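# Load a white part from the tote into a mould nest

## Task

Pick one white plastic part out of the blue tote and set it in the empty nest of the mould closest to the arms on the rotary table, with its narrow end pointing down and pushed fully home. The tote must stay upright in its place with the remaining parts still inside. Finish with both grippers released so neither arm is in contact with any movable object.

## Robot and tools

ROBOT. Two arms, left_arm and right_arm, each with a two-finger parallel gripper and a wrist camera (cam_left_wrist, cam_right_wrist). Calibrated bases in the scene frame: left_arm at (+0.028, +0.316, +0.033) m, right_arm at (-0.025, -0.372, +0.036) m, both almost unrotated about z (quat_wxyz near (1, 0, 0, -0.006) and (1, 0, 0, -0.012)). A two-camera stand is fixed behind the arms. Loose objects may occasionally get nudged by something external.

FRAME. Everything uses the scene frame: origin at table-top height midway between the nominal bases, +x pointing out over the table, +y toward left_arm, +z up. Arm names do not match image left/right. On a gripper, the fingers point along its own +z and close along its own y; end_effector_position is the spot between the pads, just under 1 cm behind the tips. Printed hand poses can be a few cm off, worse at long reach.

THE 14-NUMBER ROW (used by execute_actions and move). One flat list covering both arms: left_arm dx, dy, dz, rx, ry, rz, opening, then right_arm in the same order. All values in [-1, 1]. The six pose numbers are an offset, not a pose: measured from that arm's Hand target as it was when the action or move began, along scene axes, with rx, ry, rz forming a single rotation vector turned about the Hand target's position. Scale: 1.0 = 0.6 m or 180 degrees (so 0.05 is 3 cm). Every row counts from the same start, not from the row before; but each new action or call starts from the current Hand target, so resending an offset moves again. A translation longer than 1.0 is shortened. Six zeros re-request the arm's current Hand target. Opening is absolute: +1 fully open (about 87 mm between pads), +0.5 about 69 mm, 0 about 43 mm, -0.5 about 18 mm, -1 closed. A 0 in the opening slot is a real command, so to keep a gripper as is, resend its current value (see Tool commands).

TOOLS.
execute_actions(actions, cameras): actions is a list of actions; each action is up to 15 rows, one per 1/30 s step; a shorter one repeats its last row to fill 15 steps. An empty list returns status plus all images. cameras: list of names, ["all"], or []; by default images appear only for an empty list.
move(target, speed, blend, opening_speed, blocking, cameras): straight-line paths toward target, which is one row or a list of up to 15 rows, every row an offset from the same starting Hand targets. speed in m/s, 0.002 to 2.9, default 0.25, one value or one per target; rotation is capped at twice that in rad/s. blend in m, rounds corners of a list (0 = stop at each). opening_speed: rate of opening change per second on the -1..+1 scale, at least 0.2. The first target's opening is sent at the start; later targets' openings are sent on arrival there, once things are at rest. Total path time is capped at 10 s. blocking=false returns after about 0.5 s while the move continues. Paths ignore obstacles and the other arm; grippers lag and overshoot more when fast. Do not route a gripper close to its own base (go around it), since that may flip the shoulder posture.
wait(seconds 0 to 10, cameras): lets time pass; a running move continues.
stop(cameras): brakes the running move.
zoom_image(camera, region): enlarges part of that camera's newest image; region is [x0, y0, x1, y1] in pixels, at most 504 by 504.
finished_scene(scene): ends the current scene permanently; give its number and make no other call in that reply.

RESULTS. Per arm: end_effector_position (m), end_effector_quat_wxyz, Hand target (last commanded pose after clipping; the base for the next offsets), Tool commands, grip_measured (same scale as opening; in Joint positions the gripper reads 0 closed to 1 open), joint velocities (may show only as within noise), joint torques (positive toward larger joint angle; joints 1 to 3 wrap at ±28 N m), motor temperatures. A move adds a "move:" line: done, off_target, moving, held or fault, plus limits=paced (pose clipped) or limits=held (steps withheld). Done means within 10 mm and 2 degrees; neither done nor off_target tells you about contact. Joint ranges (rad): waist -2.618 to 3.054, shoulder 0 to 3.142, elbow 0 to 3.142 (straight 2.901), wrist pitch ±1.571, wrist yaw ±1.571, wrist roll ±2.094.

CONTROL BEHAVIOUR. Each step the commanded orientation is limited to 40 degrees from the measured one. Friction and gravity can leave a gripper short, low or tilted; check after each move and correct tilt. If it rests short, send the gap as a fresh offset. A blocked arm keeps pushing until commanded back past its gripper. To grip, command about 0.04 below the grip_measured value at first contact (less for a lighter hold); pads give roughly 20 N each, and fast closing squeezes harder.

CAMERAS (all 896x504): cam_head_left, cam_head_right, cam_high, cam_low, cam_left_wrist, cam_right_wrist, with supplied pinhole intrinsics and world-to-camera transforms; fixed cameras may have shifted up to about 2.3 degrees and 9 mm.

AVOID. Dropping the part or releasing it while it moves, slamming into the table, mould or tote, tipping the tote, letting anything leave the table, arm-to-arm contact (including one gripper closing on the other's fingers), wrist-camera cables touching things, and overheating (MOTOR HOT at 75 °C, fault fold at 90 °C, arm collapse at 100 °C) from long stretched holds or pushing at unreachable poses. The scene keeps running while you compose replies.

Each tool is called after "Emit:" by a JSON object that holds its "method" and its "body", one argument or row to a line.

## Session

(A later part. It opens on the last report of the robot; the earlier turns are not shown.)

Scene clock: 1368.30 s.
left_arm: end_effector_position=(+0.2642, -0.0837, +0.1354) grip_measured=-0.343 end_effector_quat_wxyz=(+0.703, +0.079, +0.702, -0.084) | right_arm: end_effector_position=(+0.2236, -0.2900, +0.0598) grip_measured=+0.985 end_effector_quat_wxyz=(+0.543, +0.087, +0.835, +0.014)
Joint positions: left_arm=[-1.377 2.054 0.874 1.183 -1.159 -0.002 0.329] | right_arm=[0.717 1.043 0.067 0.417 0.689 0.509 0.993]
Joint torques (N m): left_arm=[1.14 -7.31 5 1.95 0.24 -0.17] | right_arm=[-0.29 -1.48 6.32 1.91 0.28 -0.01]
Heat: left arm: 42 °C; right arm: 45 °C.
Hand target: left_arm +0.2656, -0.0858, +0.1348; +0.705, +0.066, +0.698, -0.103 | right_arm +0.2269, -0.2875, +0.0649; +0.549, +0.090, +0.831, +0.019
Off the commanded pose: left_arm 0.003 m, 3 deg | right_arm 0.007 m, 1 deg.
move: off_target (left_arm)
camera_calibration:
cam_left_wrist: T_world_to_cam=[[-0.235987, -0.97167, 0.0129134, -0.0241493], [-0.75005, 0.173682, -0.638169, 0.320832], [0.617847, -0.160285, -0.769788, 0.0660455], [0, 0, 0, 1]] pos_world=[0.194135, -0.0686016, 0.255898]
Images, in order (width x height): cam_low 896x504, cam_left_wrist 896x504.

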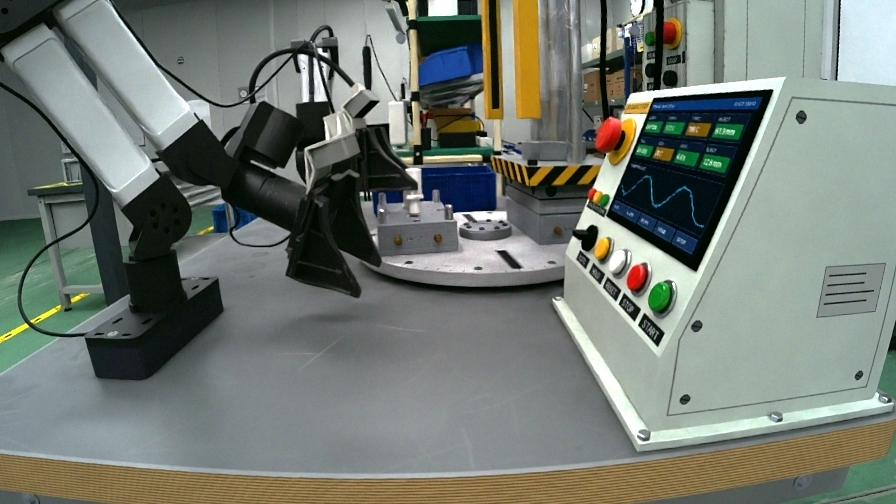

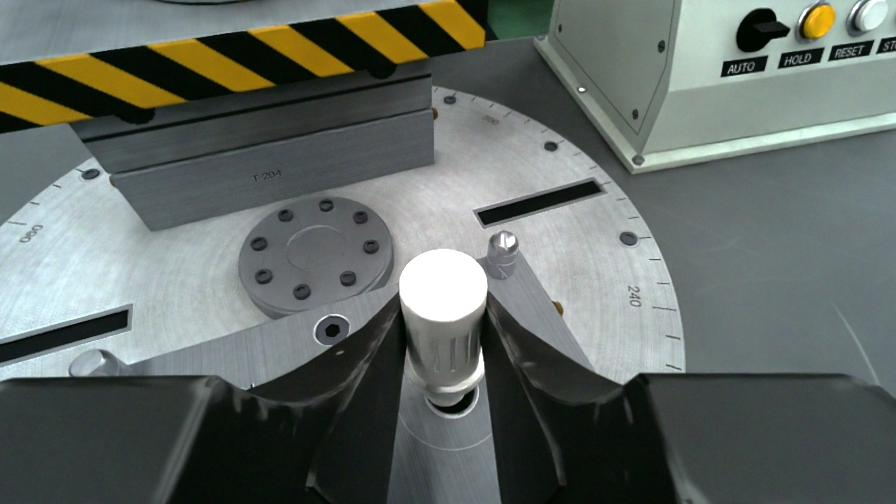

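Emit:
{"method": "move", "body": {
  "target": [
    [-0.008,-0.012,0.022,0.0,0.0,0,-0.45,0,0,0,0,0,0,1],
    [-0.004,-0.0065,0.0,0,0,0,-0.45,0,0,0,0,0,0,1]
  ],
  "speed": 0.05,
  "cameras": ["cam_low","cam_left_wrist"]
}}

Emit:
{"method": "zoom_image", "body": {
  "camera": "cam_low",
  "region": [370, 140, 450, 240]
}}

Emit:
{"method": "zoom_image", "body": {
  "camera": "cam_left_wrist",
  "region": [330, 220, 580, 504]
}}

Scene clock: 1383.10 s.
left_arm: end_effector_position=(+0.2628, -0.0846, +0.1352) grip_measured=-0.343 end_effector_quat_wxyz=(+0.702, +0.080, +0.702, -0.085) | right_arm: end_effector_position=(+0.2236, -0.2900, +0.0598) grip_measured=+0.985 end_effector_quat_wxyz=(+0.543, +0.087, +0.835, +0.014)
Joint positions: left_arm=[-1.381 2.054 0.874 1.183 -1.159 -0.004 0.329] | right_arm=[0.717 1.043 0.067 0.417 0.689 0.509 0.993]
Joint torques (N m): left_arm=[0.76 -6.65 6.42 1.91 0.16 -0.14] | right_arm=[-0.36 -1.39 6.31 1.88 0.27 0]
Heat: left arm: 42 °C; right arm: 45 °C.
Hand target: left_arm +0.2632, -0.0897, +0.1348; +0.705, +0.066, +0.698, -0.103 | right_arm +0.2269, -0.2875, +0.0649; +0.549, +0.090, +0.831, +0.019
Off the commanded pose: left_arm 0.005 m, 3 deg | right_arm 0.007 m, 1 deg.
move: off_target (left_arm)
camera_calibration:
cam_left_wrist: T_world_to_cam=[[-0.239682, -0.970754, 0.0137409, -0.0243966], [-0.749725, 0.17608, -0.637893, 0.31991], [0.616818, -0.163194, -0.770002, 0.0667442], [0, 0, 0, 1]] pos_world=[0.192828, -0.0691208, 0.255797]
Images, in order (width x height): cam_low 896x504, cam_left_wrist 896x504.

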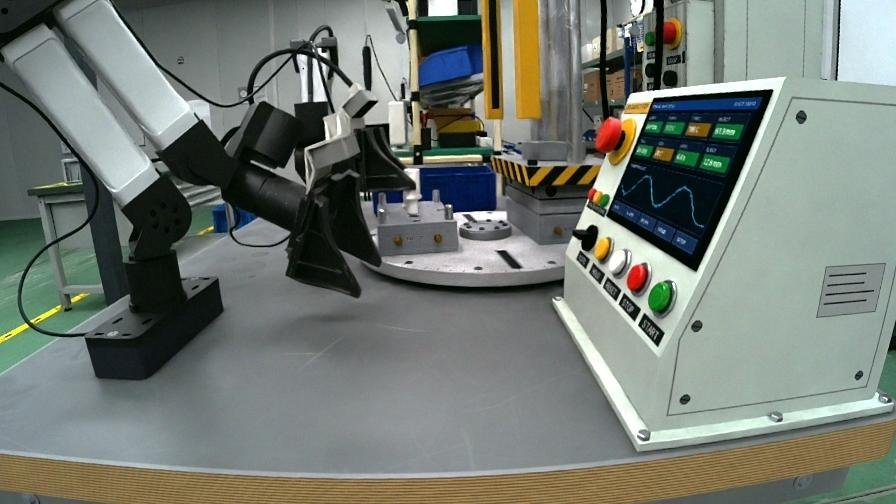

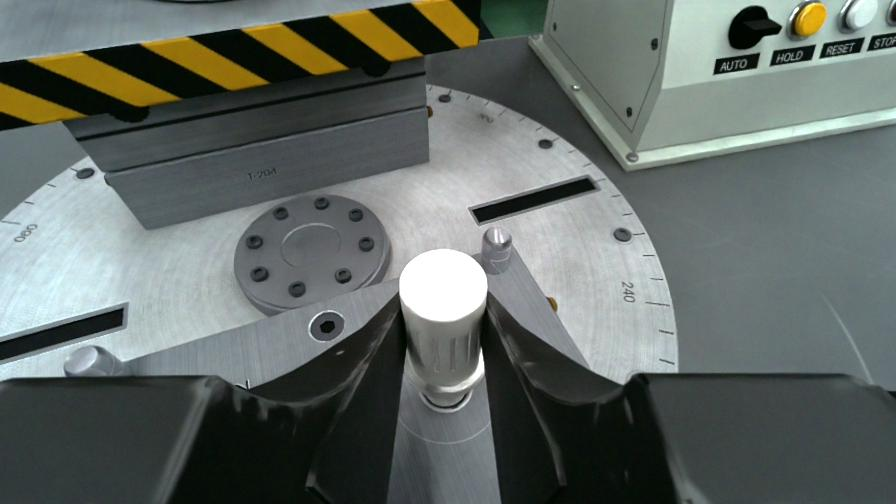

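Scaled by 5.040 from the camera's 896x504 image, which has a finer 1280x720 frame.

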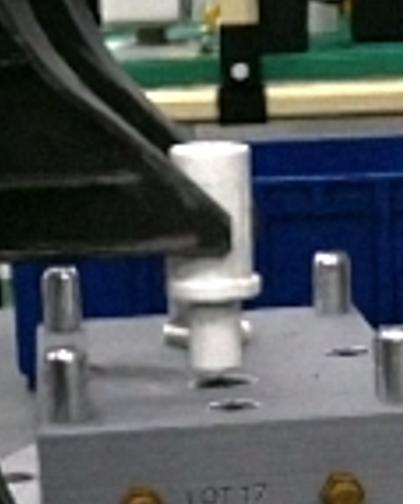

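Scaled by 1.775 from the camera's 896x504 image, which has a finer 1280x720 frame.

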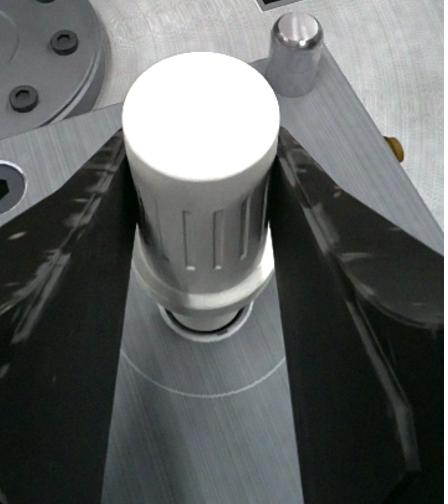

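Emit:
{"method": "move", "body": {
  "target": [
    [0.0015,0.0,-0.02,0.0,0.0,0,-0.45,0,0,0,0,0,0,1]
  ],
  "speed": 0.03,
  "cameras": ["cam_low","cam_left_wrist"]
}}

Emit:
{"method": "zoom_image", "body": {
  "camera": "cam_low",
  "region": [370, 140, 450, 240]
}}

Emit:
{"method": "zoom_image", "body": {
  "camera": "cam_left_wrist",
  "region": [330, 220, 580, 504]
}}

Scene clock: 1391.87 s.
left_arm: end_effector_position=(+0.2631, -0.0858, +0.1234) grip_measured=-0.343 end_effector_quat_wxyz=(+0.702, +0.080, +0.703, -0.086) | right_arm: end_effector_position=(+0.2236, -0.2900, +0.0598) grip_measured=+0.985 end_effector_quat_wxyz=(+0.543, +0.087, +0.835, +0.014)
Joint positions: left_arm=[-1.38 2.095 0.874 1.22 -1.157 -0.009 0.329] | right_arm=[0.717 1.043 0.067 0.417 0.689 0.509 0.993]
Joint torques (N m): left_arm=[0.9 -6.76 5.94 1.97 0.15 -0.11] | right_arm=[-0.34 -1.42 6.32 1.95 0.26 0.02]
Heat: left arm: 42 °C; right arm: 45 °C.
Hand target: left_arm +0.2642, -0.0896, +0.1228; +0.705, +0.066, +0.698, -0.103 | right_arm +0.2269, -0.2875, +0.0649; +0.549, +0.090, +0.831, +0.019
Off the commanded pose: left_arm 0.004 m, 3 deg | right_arm 0.007 m, 1 deg.
move: off_target (left_arm)
camera_calibration:
cam_left_wrist: T_world_to_cam=[[-0.240823, -0.970461, 0.0144789, -0.0250113], [-0.75064, 0.176776, -0.636624, 0.313042], [0.615259, -0.164182, -0.771038, 0.0577624], [0, 0, 0, 1]] pos_world=[0.19342, -0.0701272, 0.244189]
Images, in order (width x height): cam_low 896x504, cam_left_wrist 896x504.

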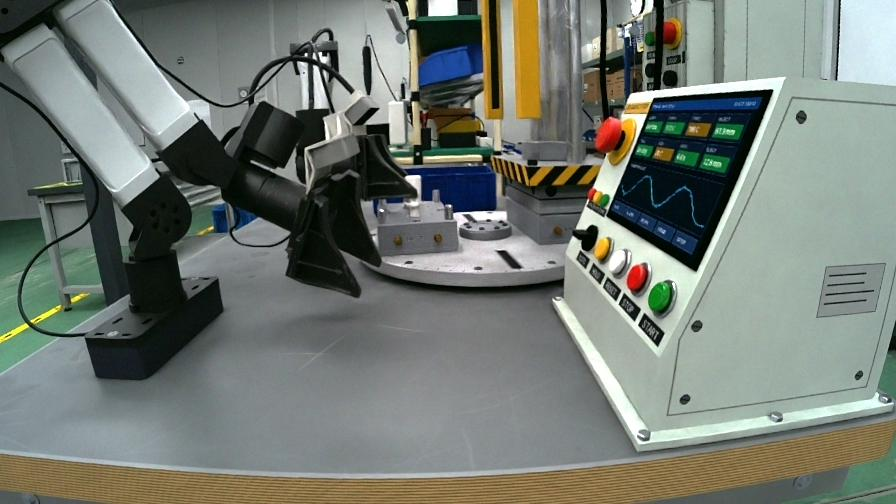

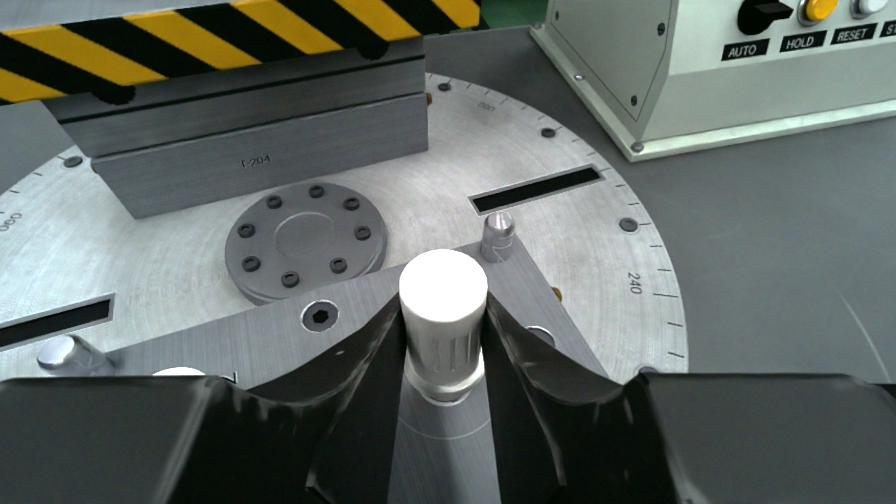

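Scaled by 5.040 from the camera's 896x504 image, which has a finer 1280x720 frame.

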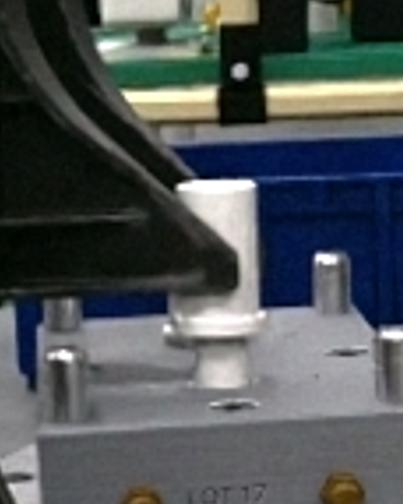

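Scaled by 1.775 from the camera's 896x504 image, which has a finer 1280x720 frame.

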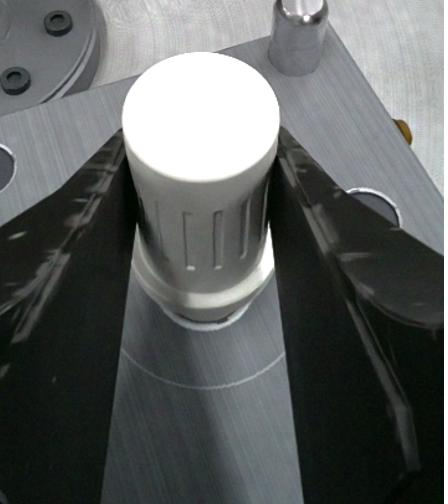

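Emit:
{"method": "move", "body": {
  "target": [
    [0.0,0.0,-0.0133,0.0,0.0,0,-0.45,0,0,0,0,0,0,1]
  ],
  "speed": 0.025,
  "cameras": ["cam_low","cam_left_wrist"]
}}

Emit:
{"method": "zoom_image", "body": {
  "camera": "cam_low",
  "region": [370, 140, 450, 240]
}}

Emit:
{"method": "zoom_image", "body": {
  "camera": "cam_left_wrist",
  "region": [330, 220, 580, 504]
}}

Scene clock: 1397.33 s.
left_arm: end_effector_position=(+0.2632, -0.0861, +0.1157) grip_measured=-0.343 end_effector_quat_wxyz=(+0.701, +0.081, +0.703, -0.085) | right_arm: end_effector_position=(+0.2236, -0.2900, +0.0598) grip_measured=+0.985 end_effector_quat_wxyz=(+0.543, +0.087, +0.835, +0.014)
Joint positions: left_arm=[-1.38 2.121 0.874 1.242 -1.157 -0.01 0.329] | right_arm=[0.717 1.043 0.067 0.417 0.689 0.509 0.993]
Joint torques (N m): left_arm=[0.9 -6.76 5.67 2.02 0.16 -0.11] | right_arm=[-0.23 -1.51 6.42 1.9 0.27 0.02]
Heat: left arm: 42 °C; right arm: 45 °C.
Hand target: left_arm +0.2642, -0.0897, +0.1149; +0.705, +0.066, +0.698, -0.103 | right_arm +0.2269, -0.2875, +0.0649; +0.549, +0.090, +0.831, +0.019
Off the commanded pose: left_arm 0.004 m, 3 deg | right_arm 0.007 m, 1 deg.
move: off_target (left_arm)
camera_calibration:
cam_left_wrist: T_world_to_cam=[[-0.240753, -0.970506, 0.0125219, -0.0249802], [-0.751282, 0.178171, -0.635477, 0.308339], [0.614502, -0.162401, -0.772019, 0.0521062], [0, 0, 0, 1]] pos_world=[0.193616, -0.0707185, 0.236482]
Images, in order (width x height): cam_low 896x504, cam_left_wrist 896x504.

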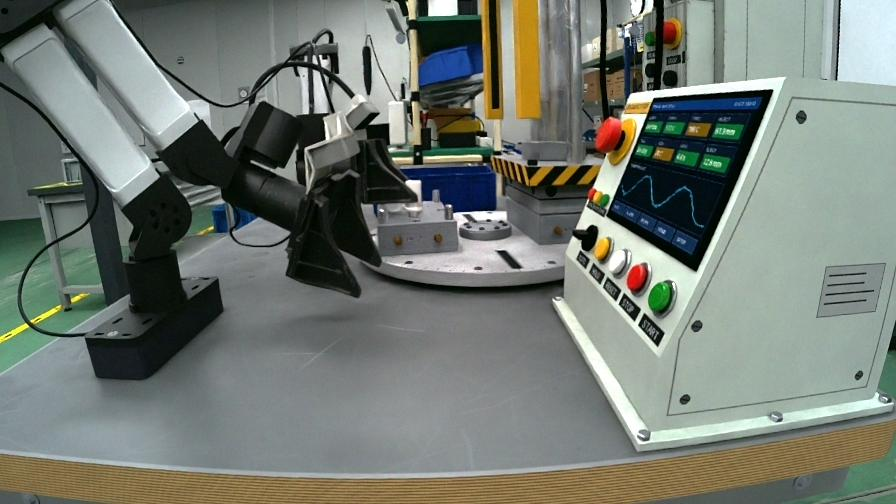

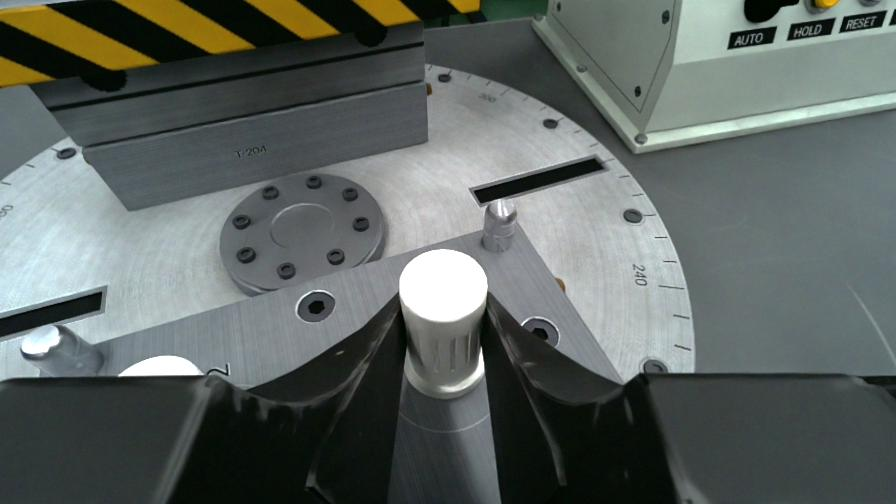

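Scaled by 5.040 from the camera's 896x504 image, which has a finer 1280x720 frame.

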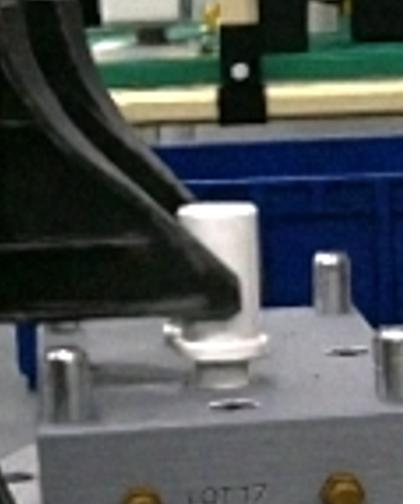

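Scaled by 1.775 from the camera's 896x504 image, which has a finer 1280x720 frame.

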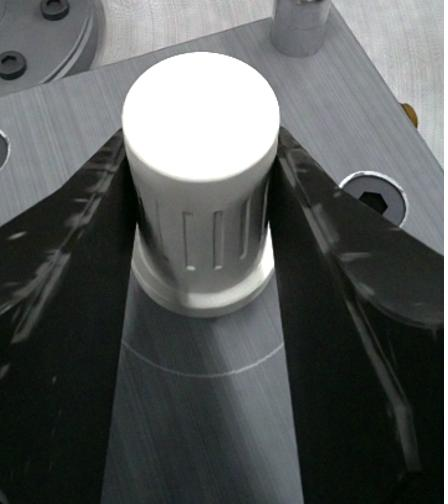

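Emit:
{"method": "move", "body": {
  "target": [
    [0.0,0.0,-0.0133,0.0,0.0,0,-0.45,0,0,0,0,0,0,1]
  ],
  "speed": 0.02,
  "cameras": ["cam_low","cam_left_wrist"]
}}

Emit:
{"method": "zoom_image", "body": {
  "camera": "cam_low",
  "region": [370, 140, 450, 240]
}}

Emit:
{"method": "zoom_image", "body": {
  "camera": "cam_left_wrist",
  "region": [330, 220, 580, 504]
}}

Scene clock: 1404.57 s.
left_arm: end_effector_position=(+0.2632, -0.0862, +0.1075) grip_measured=-0.343 end_effector_quat_wxyz=(+0.701, +0.082, +0.704, -0.084) | right_arm: end_effector_position=(+0.2236, -0.2900, +0.0598) grip_measured=+0.985 end_effector_quat_wxyz=(+0.543, +0.087, +0.835, +0.014)
Joint positions: left_arm=[-1.38 2.149 0.874 1.266 -1.157 -0.012 0.329] | right_arm=[0.717 1.043 0.067 0.417 0.689 0.509 0.993]
Joint torques (N m): left_arm=[0.91 -6.8 5.46 2.06 0.15 -0.11] | right_arm=[-0.34 -1.43 6.34 1.91 0.29 0.03]
Heat: left arm: 42 °C; right arm: 45 °C.
Hand target: left_arm +0.2642, -0.0897, +0.1069; +0.705, +0.066, +0.698, -0.103 | right_arm +0.2269, -0.2875, +0.0649; +0.549, +0.090, +0.831, +0.019
Off the commanded pose: left_arm 0.004 m, 3 deg | right_arm 0.007 m, 1 deg.
move: off_target (left_arm)
camera_calibration:
cam_left_wrist: T_world_to_cam=[[-0.240761, -0.970528, 0.0105038, -0.0247755], [-0.75194, 0.179671, -0.634275, 0.303352], [0.613694, -0.160607, -0.773036, 0.0463181], [0, 0, 0, 1]] pos_world=[0.193712, -0.0711099, 0.228475]
Images, in order (width x height): cam_low 896x504, cam_left_wrist 896x504.

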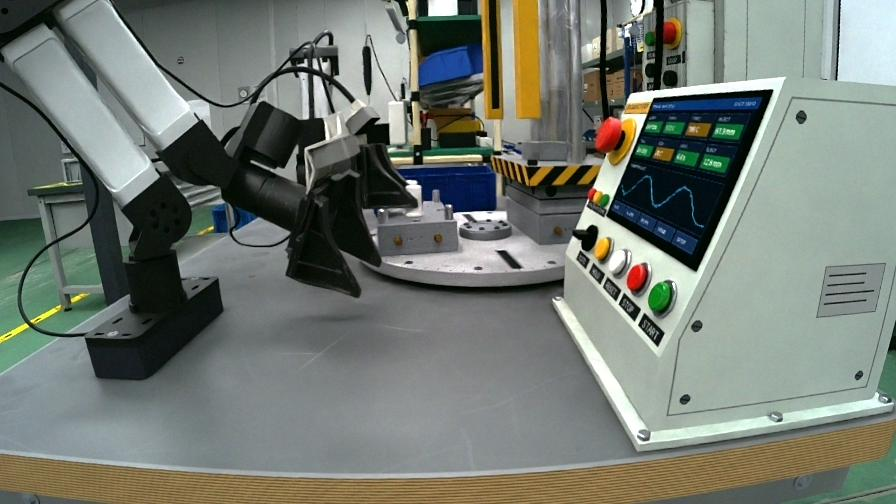

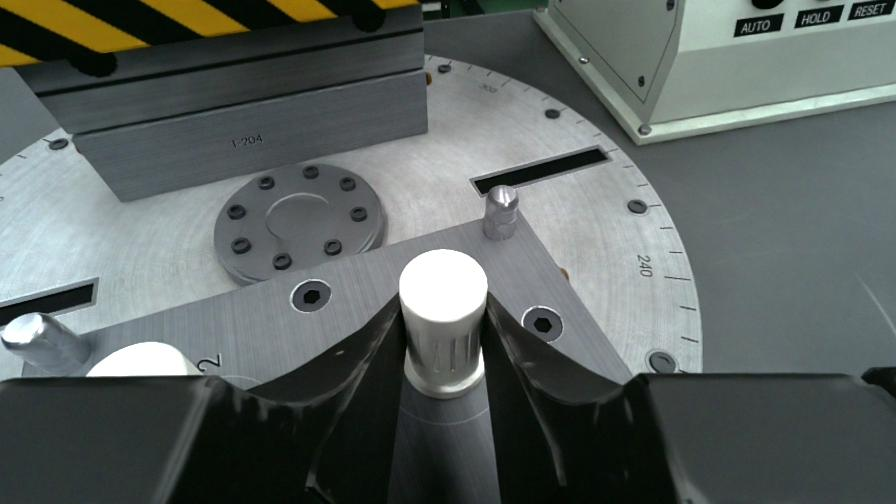

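Scaled by 5.040 from the camera's 896x504 image, which has a finer 1280x720 frame.

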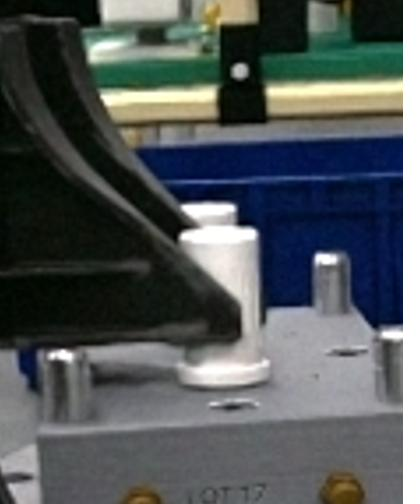

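Scaled by 1.775 from the camera's 896x504 image, which has a finer 1280x720 frame.

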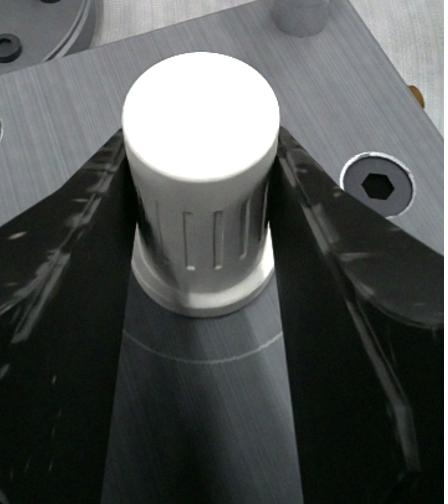

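Emit:
{"method": "move", "body": {
  "target": [
    [0.0,0.0,-0.0075,0.0,0.0,0,-0.45,0,0,0,0,0,0,1]
  ],
  "speed": 0.015,
  "cameras": ["cam_low","cam_left_wrist"]
}}

Emit:
{"method": "zoom_image", "body": {
  "camera": "cam_low",
  "region": [370, 140, 450, 240]
}}

Emit:
{"method": "zoom_image", "body": {
  "camera": "cam_left_wrist",
  "region": [330, 220, 580, 504]
}}

Scene clock: 1412.57 s.
left_arm: end_effector_position=(+0.2633, -0.0867, +0.1065) grip_measured=-0.343 end_effector_quat_wxyz=(+0.702, +0.077, +0.702, -0.089) | right_arm: end_effector_position=(+0.2236, -0.2900, +0.0598) grip_measured=+0.985 end_effector_quat_wxyz=(+0.543, +0.087, +0.835, +0.014)
Joint positions: left_arm=[-1.38 2.16 0.874 1.29 -1.157 -0.012 0.329] | right_arm=[0.717 1.043 0.067 0.417 0.689 0.509 0.993]
Joint torques (N m): left_arm=[0.91 -6.37 5.44 1.98 0.17 -0.1] | right_arm=[-0.38 -1.43 6.42 1.93 0.27 0.01]
Heat: left arm: 43 °C; right arm: 45 °C.
Hand target: left_arm +0.2642, -0.0897, +0.1024; +0.705, +0.066, +0.698, -0.103 | right_arm +0.2269, -0.2875, +0.0649; +0.549, +0.090, +0.831, +0.019
Off the commanded pose: left_arm 0.005 m, 2 deg | right_arm 0.007 m, 1 deg.
move: done
camera_calibration:
cam_left_wrist: T_world_to_cam=[[-0.240421, -0.97041, 0.0224027, -0.0266411], [-0.75059, 0.171227, -0.638197, 0.302203], [0.615477, -0.170251, -0.769547, 0.043713], [0, 0, 0, 1]] pos_world=[0.193521, -0.0701558, 0.227101]
Images, in order (width x height): cam_low 896x504, cam_left_wrist 896x504.

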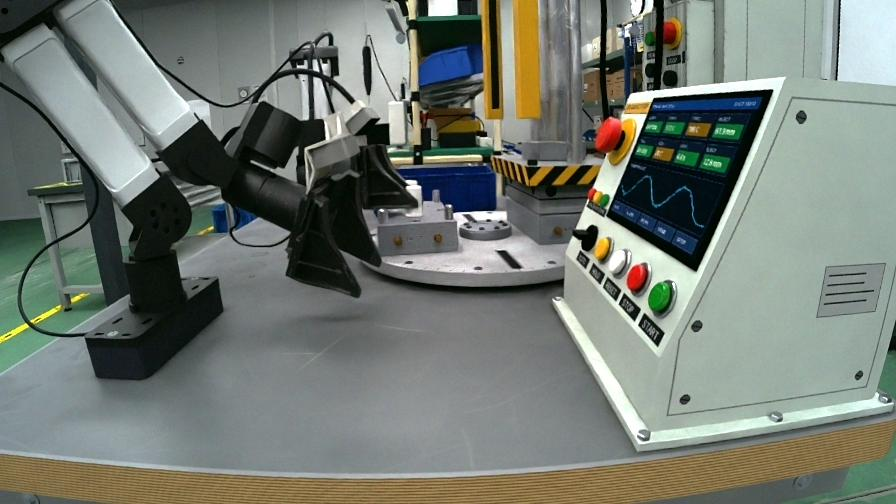

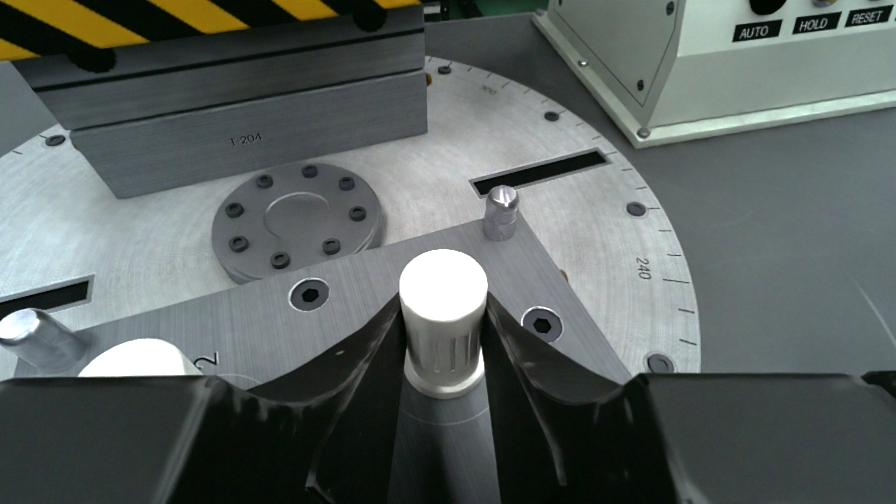

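Scaled by 5.040 from the camera's 896x504 image, which has a finer 1280x720 frame.

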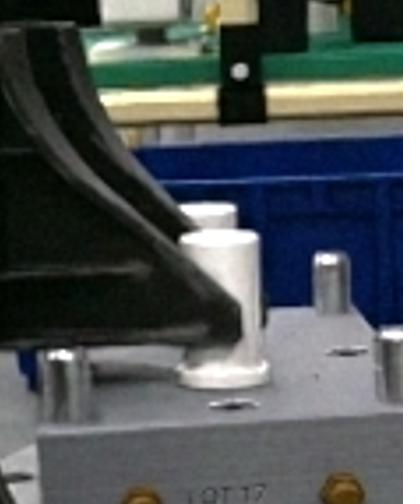

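Scaled by 1.775 from the camera's 896x504 image, which has a finer 1280x720 frame.

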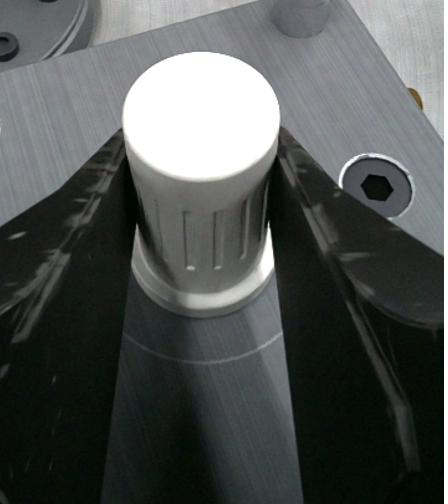

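Emit:
{"method": "zoom_image", "body": {
  "camera": "cam_low",
  "region": [398, 180, 438, 225]
}}

Emit:
{"method": "zoom_image", "body": {
  "camera": "cam_left_wrist",
  "region": [390, 330, 500, 420]
}}

Scaled by 11.200 from the camera's 896x504 image, which has a finer 1280x720 frame.

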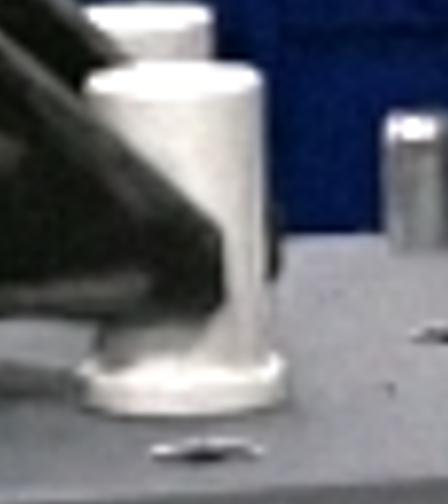

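Scaled by 4.582 from the camera's 896x504 image, which has a finer 1280x720 frame.

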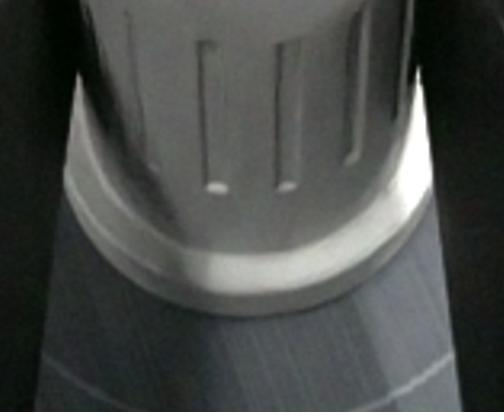

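Emit:
{"method": "move", "body": {
  "target": [
    [0.0,0.003,0.006,0.0,0.0,0,-0.45,0,0,0,0,0,0,1],
    [0.0,0.003,0.006,0.0,0.0,0,-0.1,0,0,0,0,0,0,1]
  ],
  "speed": 0.03,
  "opening_speed": 0.25,
  "cameras": ["cam_low","cam_left_wrist","cam_high"]
}}

Emit:
{"method": "zoom_image", "body": {
  "camera": "cam_low",
  "region": [370, 140, 450, 240]
}}

Emit:
{"method": "zoom_image", "body": {
  "camera": "cam_left_wrist",
  "region": [330, 220, 580, 504]
}}

Scene clock: 1459.63 s.
left_arm: end_effector_position=(+0.2633, -0.0867, +0.1065) grip_measured=-0.100 end_effector_quat_wxyz=(+0.702, +0.078, +0.702, -0.088) | right_arm: end_effector_position=(+0.2236, -0.2900, +0.0598) grip_measured=+0.985 end_effector_quat_wxyz=(+0.543, +0.087, +0.835, +0.014)
Joint positions: left_arm=[-1.38 2.16 0.874 1.29 -1.157 -0.011 0.45] | right_arm=[0.717 1.043 0.067 0.417 0.689 0.509 0.993]
Joint torques (N m): left_arm=[0.94 -7.45 4.71 1.96 0.17 -0.07] | right_arm=[-0.27 -1.5 6.27 1.91 0.27 0.01]
Motor temperatures (°C): left_arm=[29 39 41 44 27 29 30] | right_arm=[29 33 45 40 27 28 31]
Heat: left arm: 44 °C; right arm: 45 °C.
Hand target: left_arm +0.2642, -0.0879, +0.1060; +0.705, +0.066, +0.698, -0.103 | right_arm +0.2269, -0.2875, +0.0649; +0.549, +0.090, +0.831, +0.019
Off the commanded pose: left_arm 0.002 m, 2 deg | right_arm 0.007 m, 1 deg.
move: done
camera_calibration:
cam_left_wrist: T_world_to_cam=[[-0.240421, -0.970429, 0.0215923, -0.0264553], [-0.750441, 0.171718, -0.63824, 0.302219], [0.615659, -0.16965, -0.769534, 0.0437172], [0, 0, 0, 1]] pos_world=[0.193522, -0.0701529, 0.227101]
Images, in order (width x height): cam_high 896x504, cam_low 896x504, cam_left_wrist 896x504.

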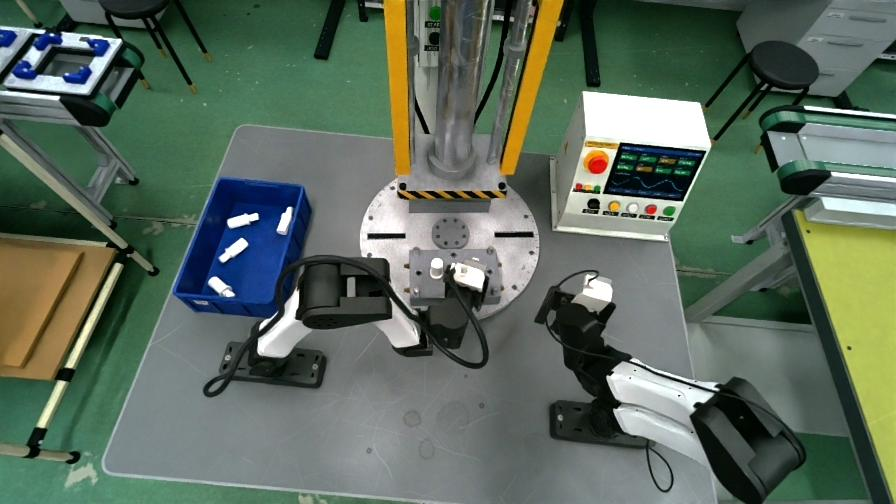

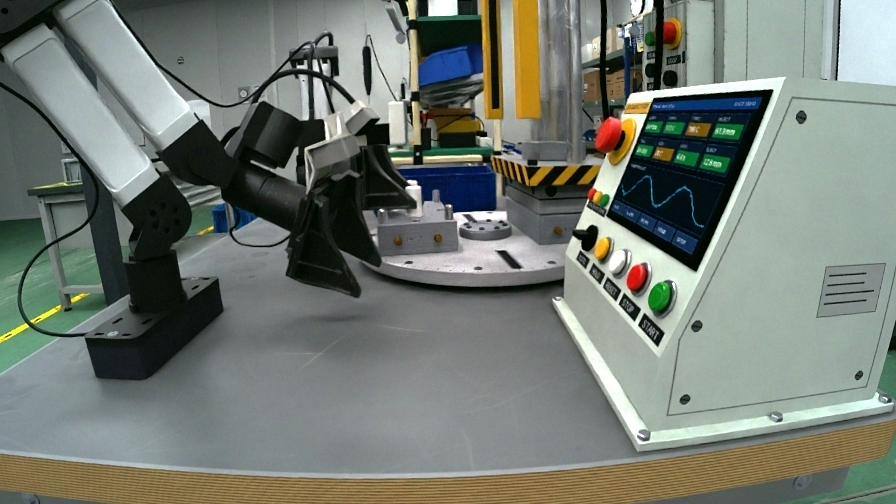

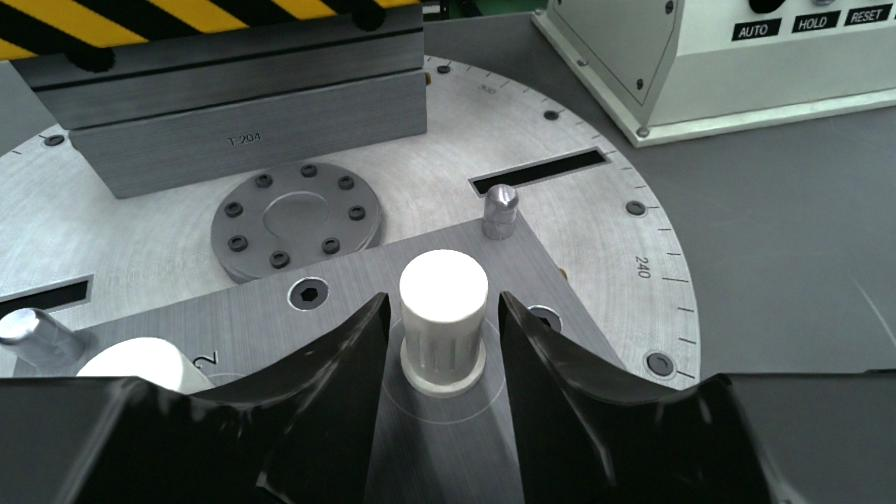

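Scaled by 5.040 from the camera's 896x504 image, which has a finer 1280x720 frame.

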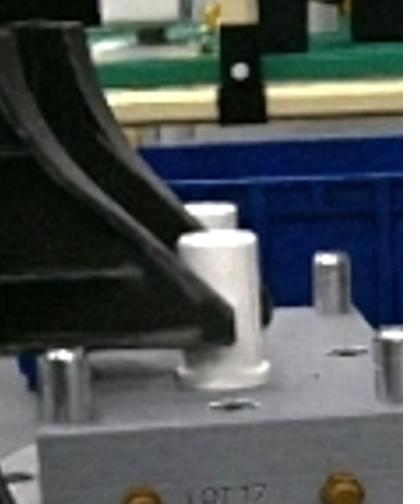

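Scaled by 1.775 from the camera's 896x504 image, which has a finer 1280x720 frame.

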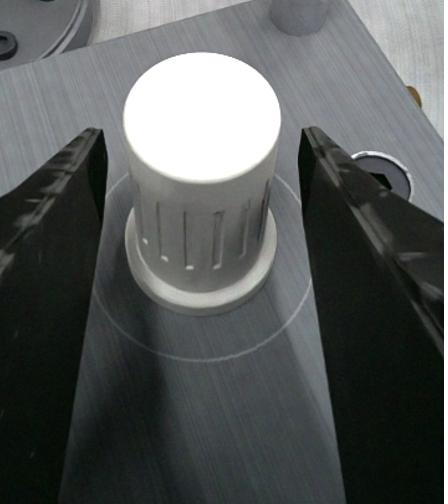

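Emit:
{"method": "move", "body": {
  "target": [
    [0.0,0.0,0.1,0.0,0.0,0,-0.1,0,0,0,0,0,0,1],
    [-0.16,0.03,0.15,0.0,0.0,0,-0.1,0,0,0,0,0,0,1]
  ],
  "speed": [0.06, 0.15],
  "cameras": ["all"]
}}

Emit:
{"method": "zoom_image", "body": {
  "camera": "cam_low",
  "region": [370, 140, 450, 240]
}}

Emit:
{"method": "zoom_image", "body": {
  "camera": "cam_left_wrist",
  "region": [330, 150, 800, 504]
}}

Scene clock: 1482.47 s.
left_arm: end_effector_position=(+0.1686, -0.0756, +0.1880) grip_measured=-0.100 end_effector_quat_wxyz=(+0.705, +0.076, +0.698, -0.098) | right_arm: end_effector_position=(+0.2236, -0.2900, +0.0598) grip_measured=+0.985 end_effector_quat_wxyz=(+0.543, +0.087, +0.835, +0.014)
Joint positions: left_arm=[-1.643 1.863 0.841 1.105 -1.407 0.052 0.45] | right_arm=[0.717 1.043 0.067 0.417 0.689 0.509 0.993]
Joint torques (N m): left_arm=[0.51 -9.69 4.89 1.34 0.06 0.05] | right_arm=[-0.35 -1.46 6.39 1.96 0.27 0.01]
Heat: left arm: 43 °C; right arm: 45 °C.
Hand target: left_arm +0.1682, -0.0698, +0.1960; +0.706, +0.066, +0.698, -0.103 | right_arm +0.2269, -0.2875, +0.0649; +0.549, +0.090, +0.831, +0.019
Off the commanded pose: left_arm 0.010 m, 1 deg | right_arm 0.007 m, 1 deg.
move: done
camera_calibration:
cam_left_wrist: T_world_to_cam=[[-0.252793, -0.966861, 0.0357175, -0.0404916], [-0.743189, 0.170411, -0.647017, 0.281629], [0.619488, -0.190106, -0.761639, 0.162931], [0, 0, 0, 1]] pos_world=[0.0981336, -0.0561681, 0.307759]

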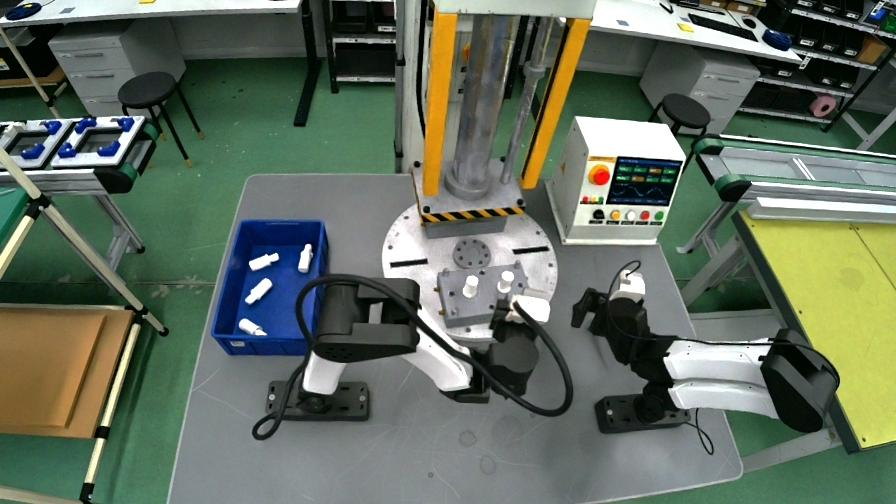

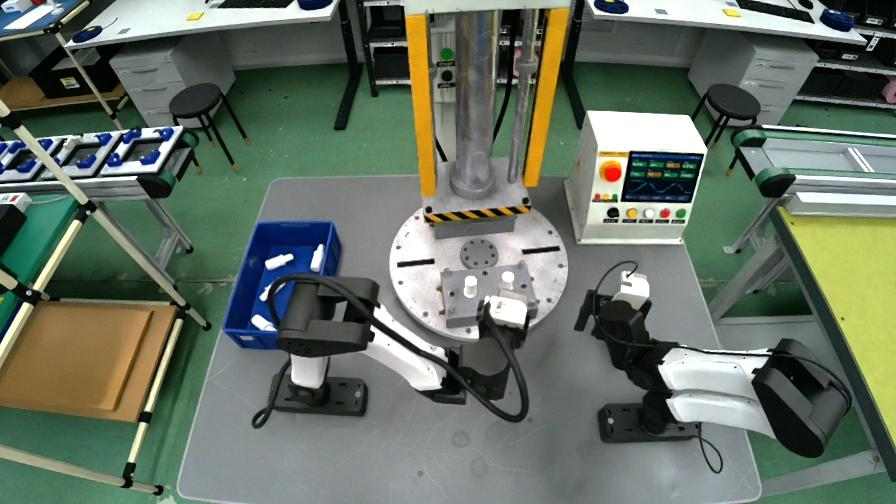

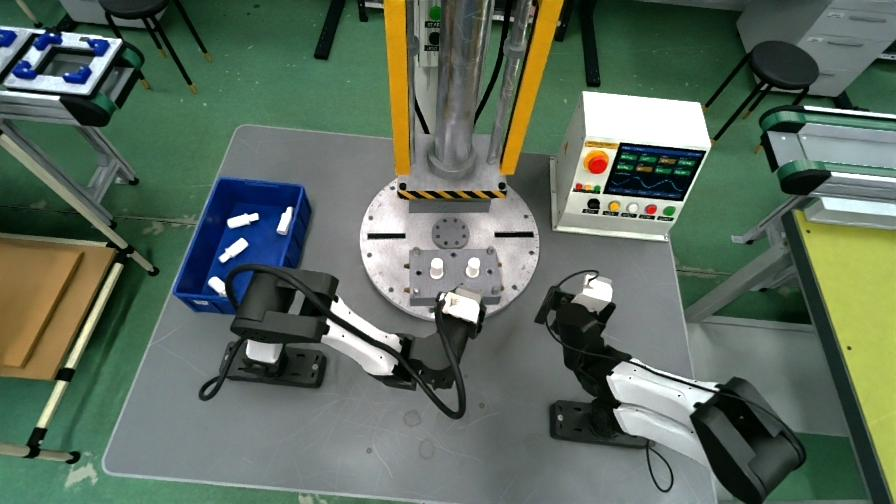

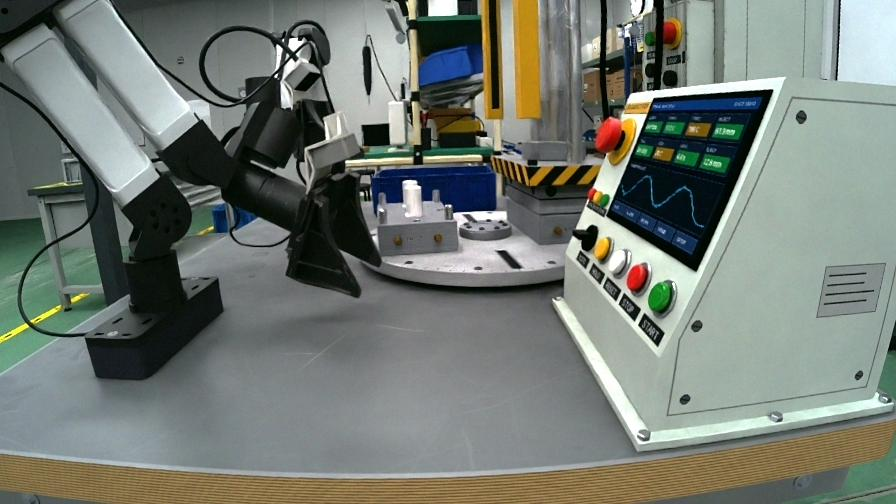

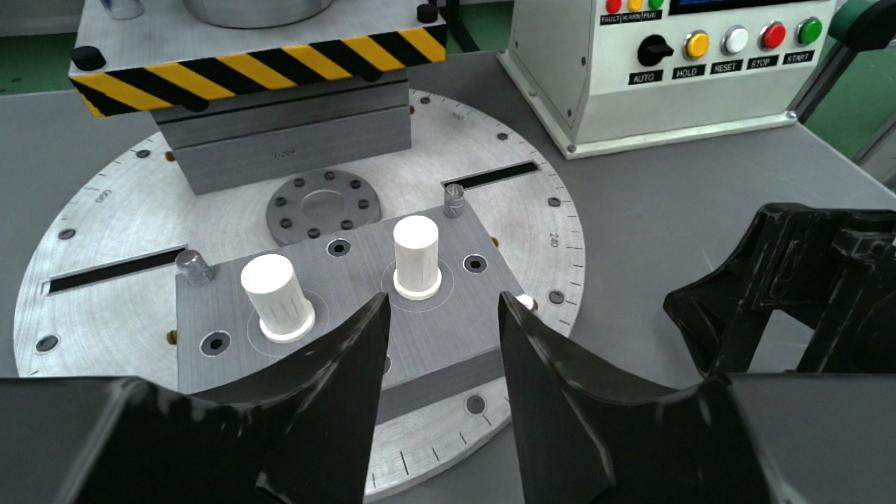

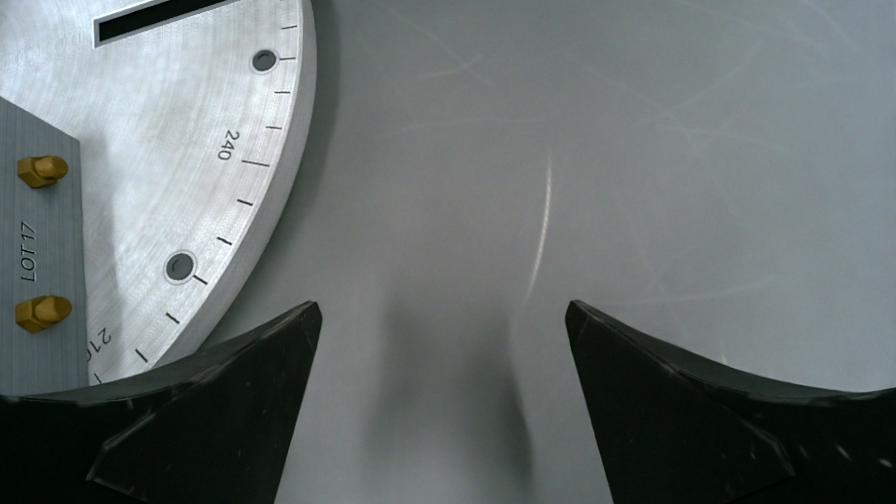

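Scaled by 5.040 from the camera's 896x504 image, which has a finer 1280x720 frame.

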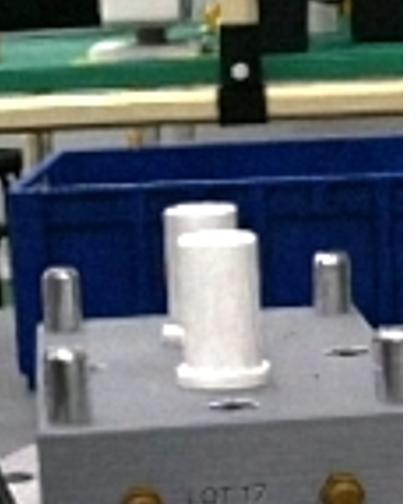

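Scaled by 1.072 from the camera's 896x504 image, which has a finer 1280x720 frame.

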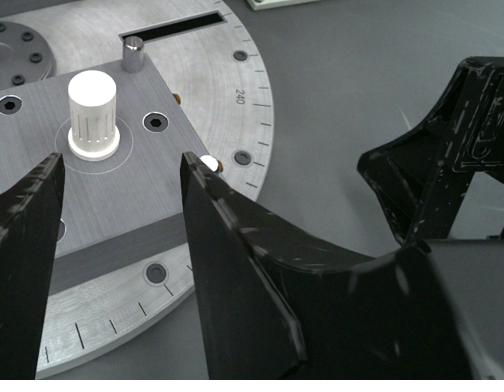

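Emit:
{"method": "finished_scene", "body": {
  "scene": 1
}}

The scene is finished: the task was done.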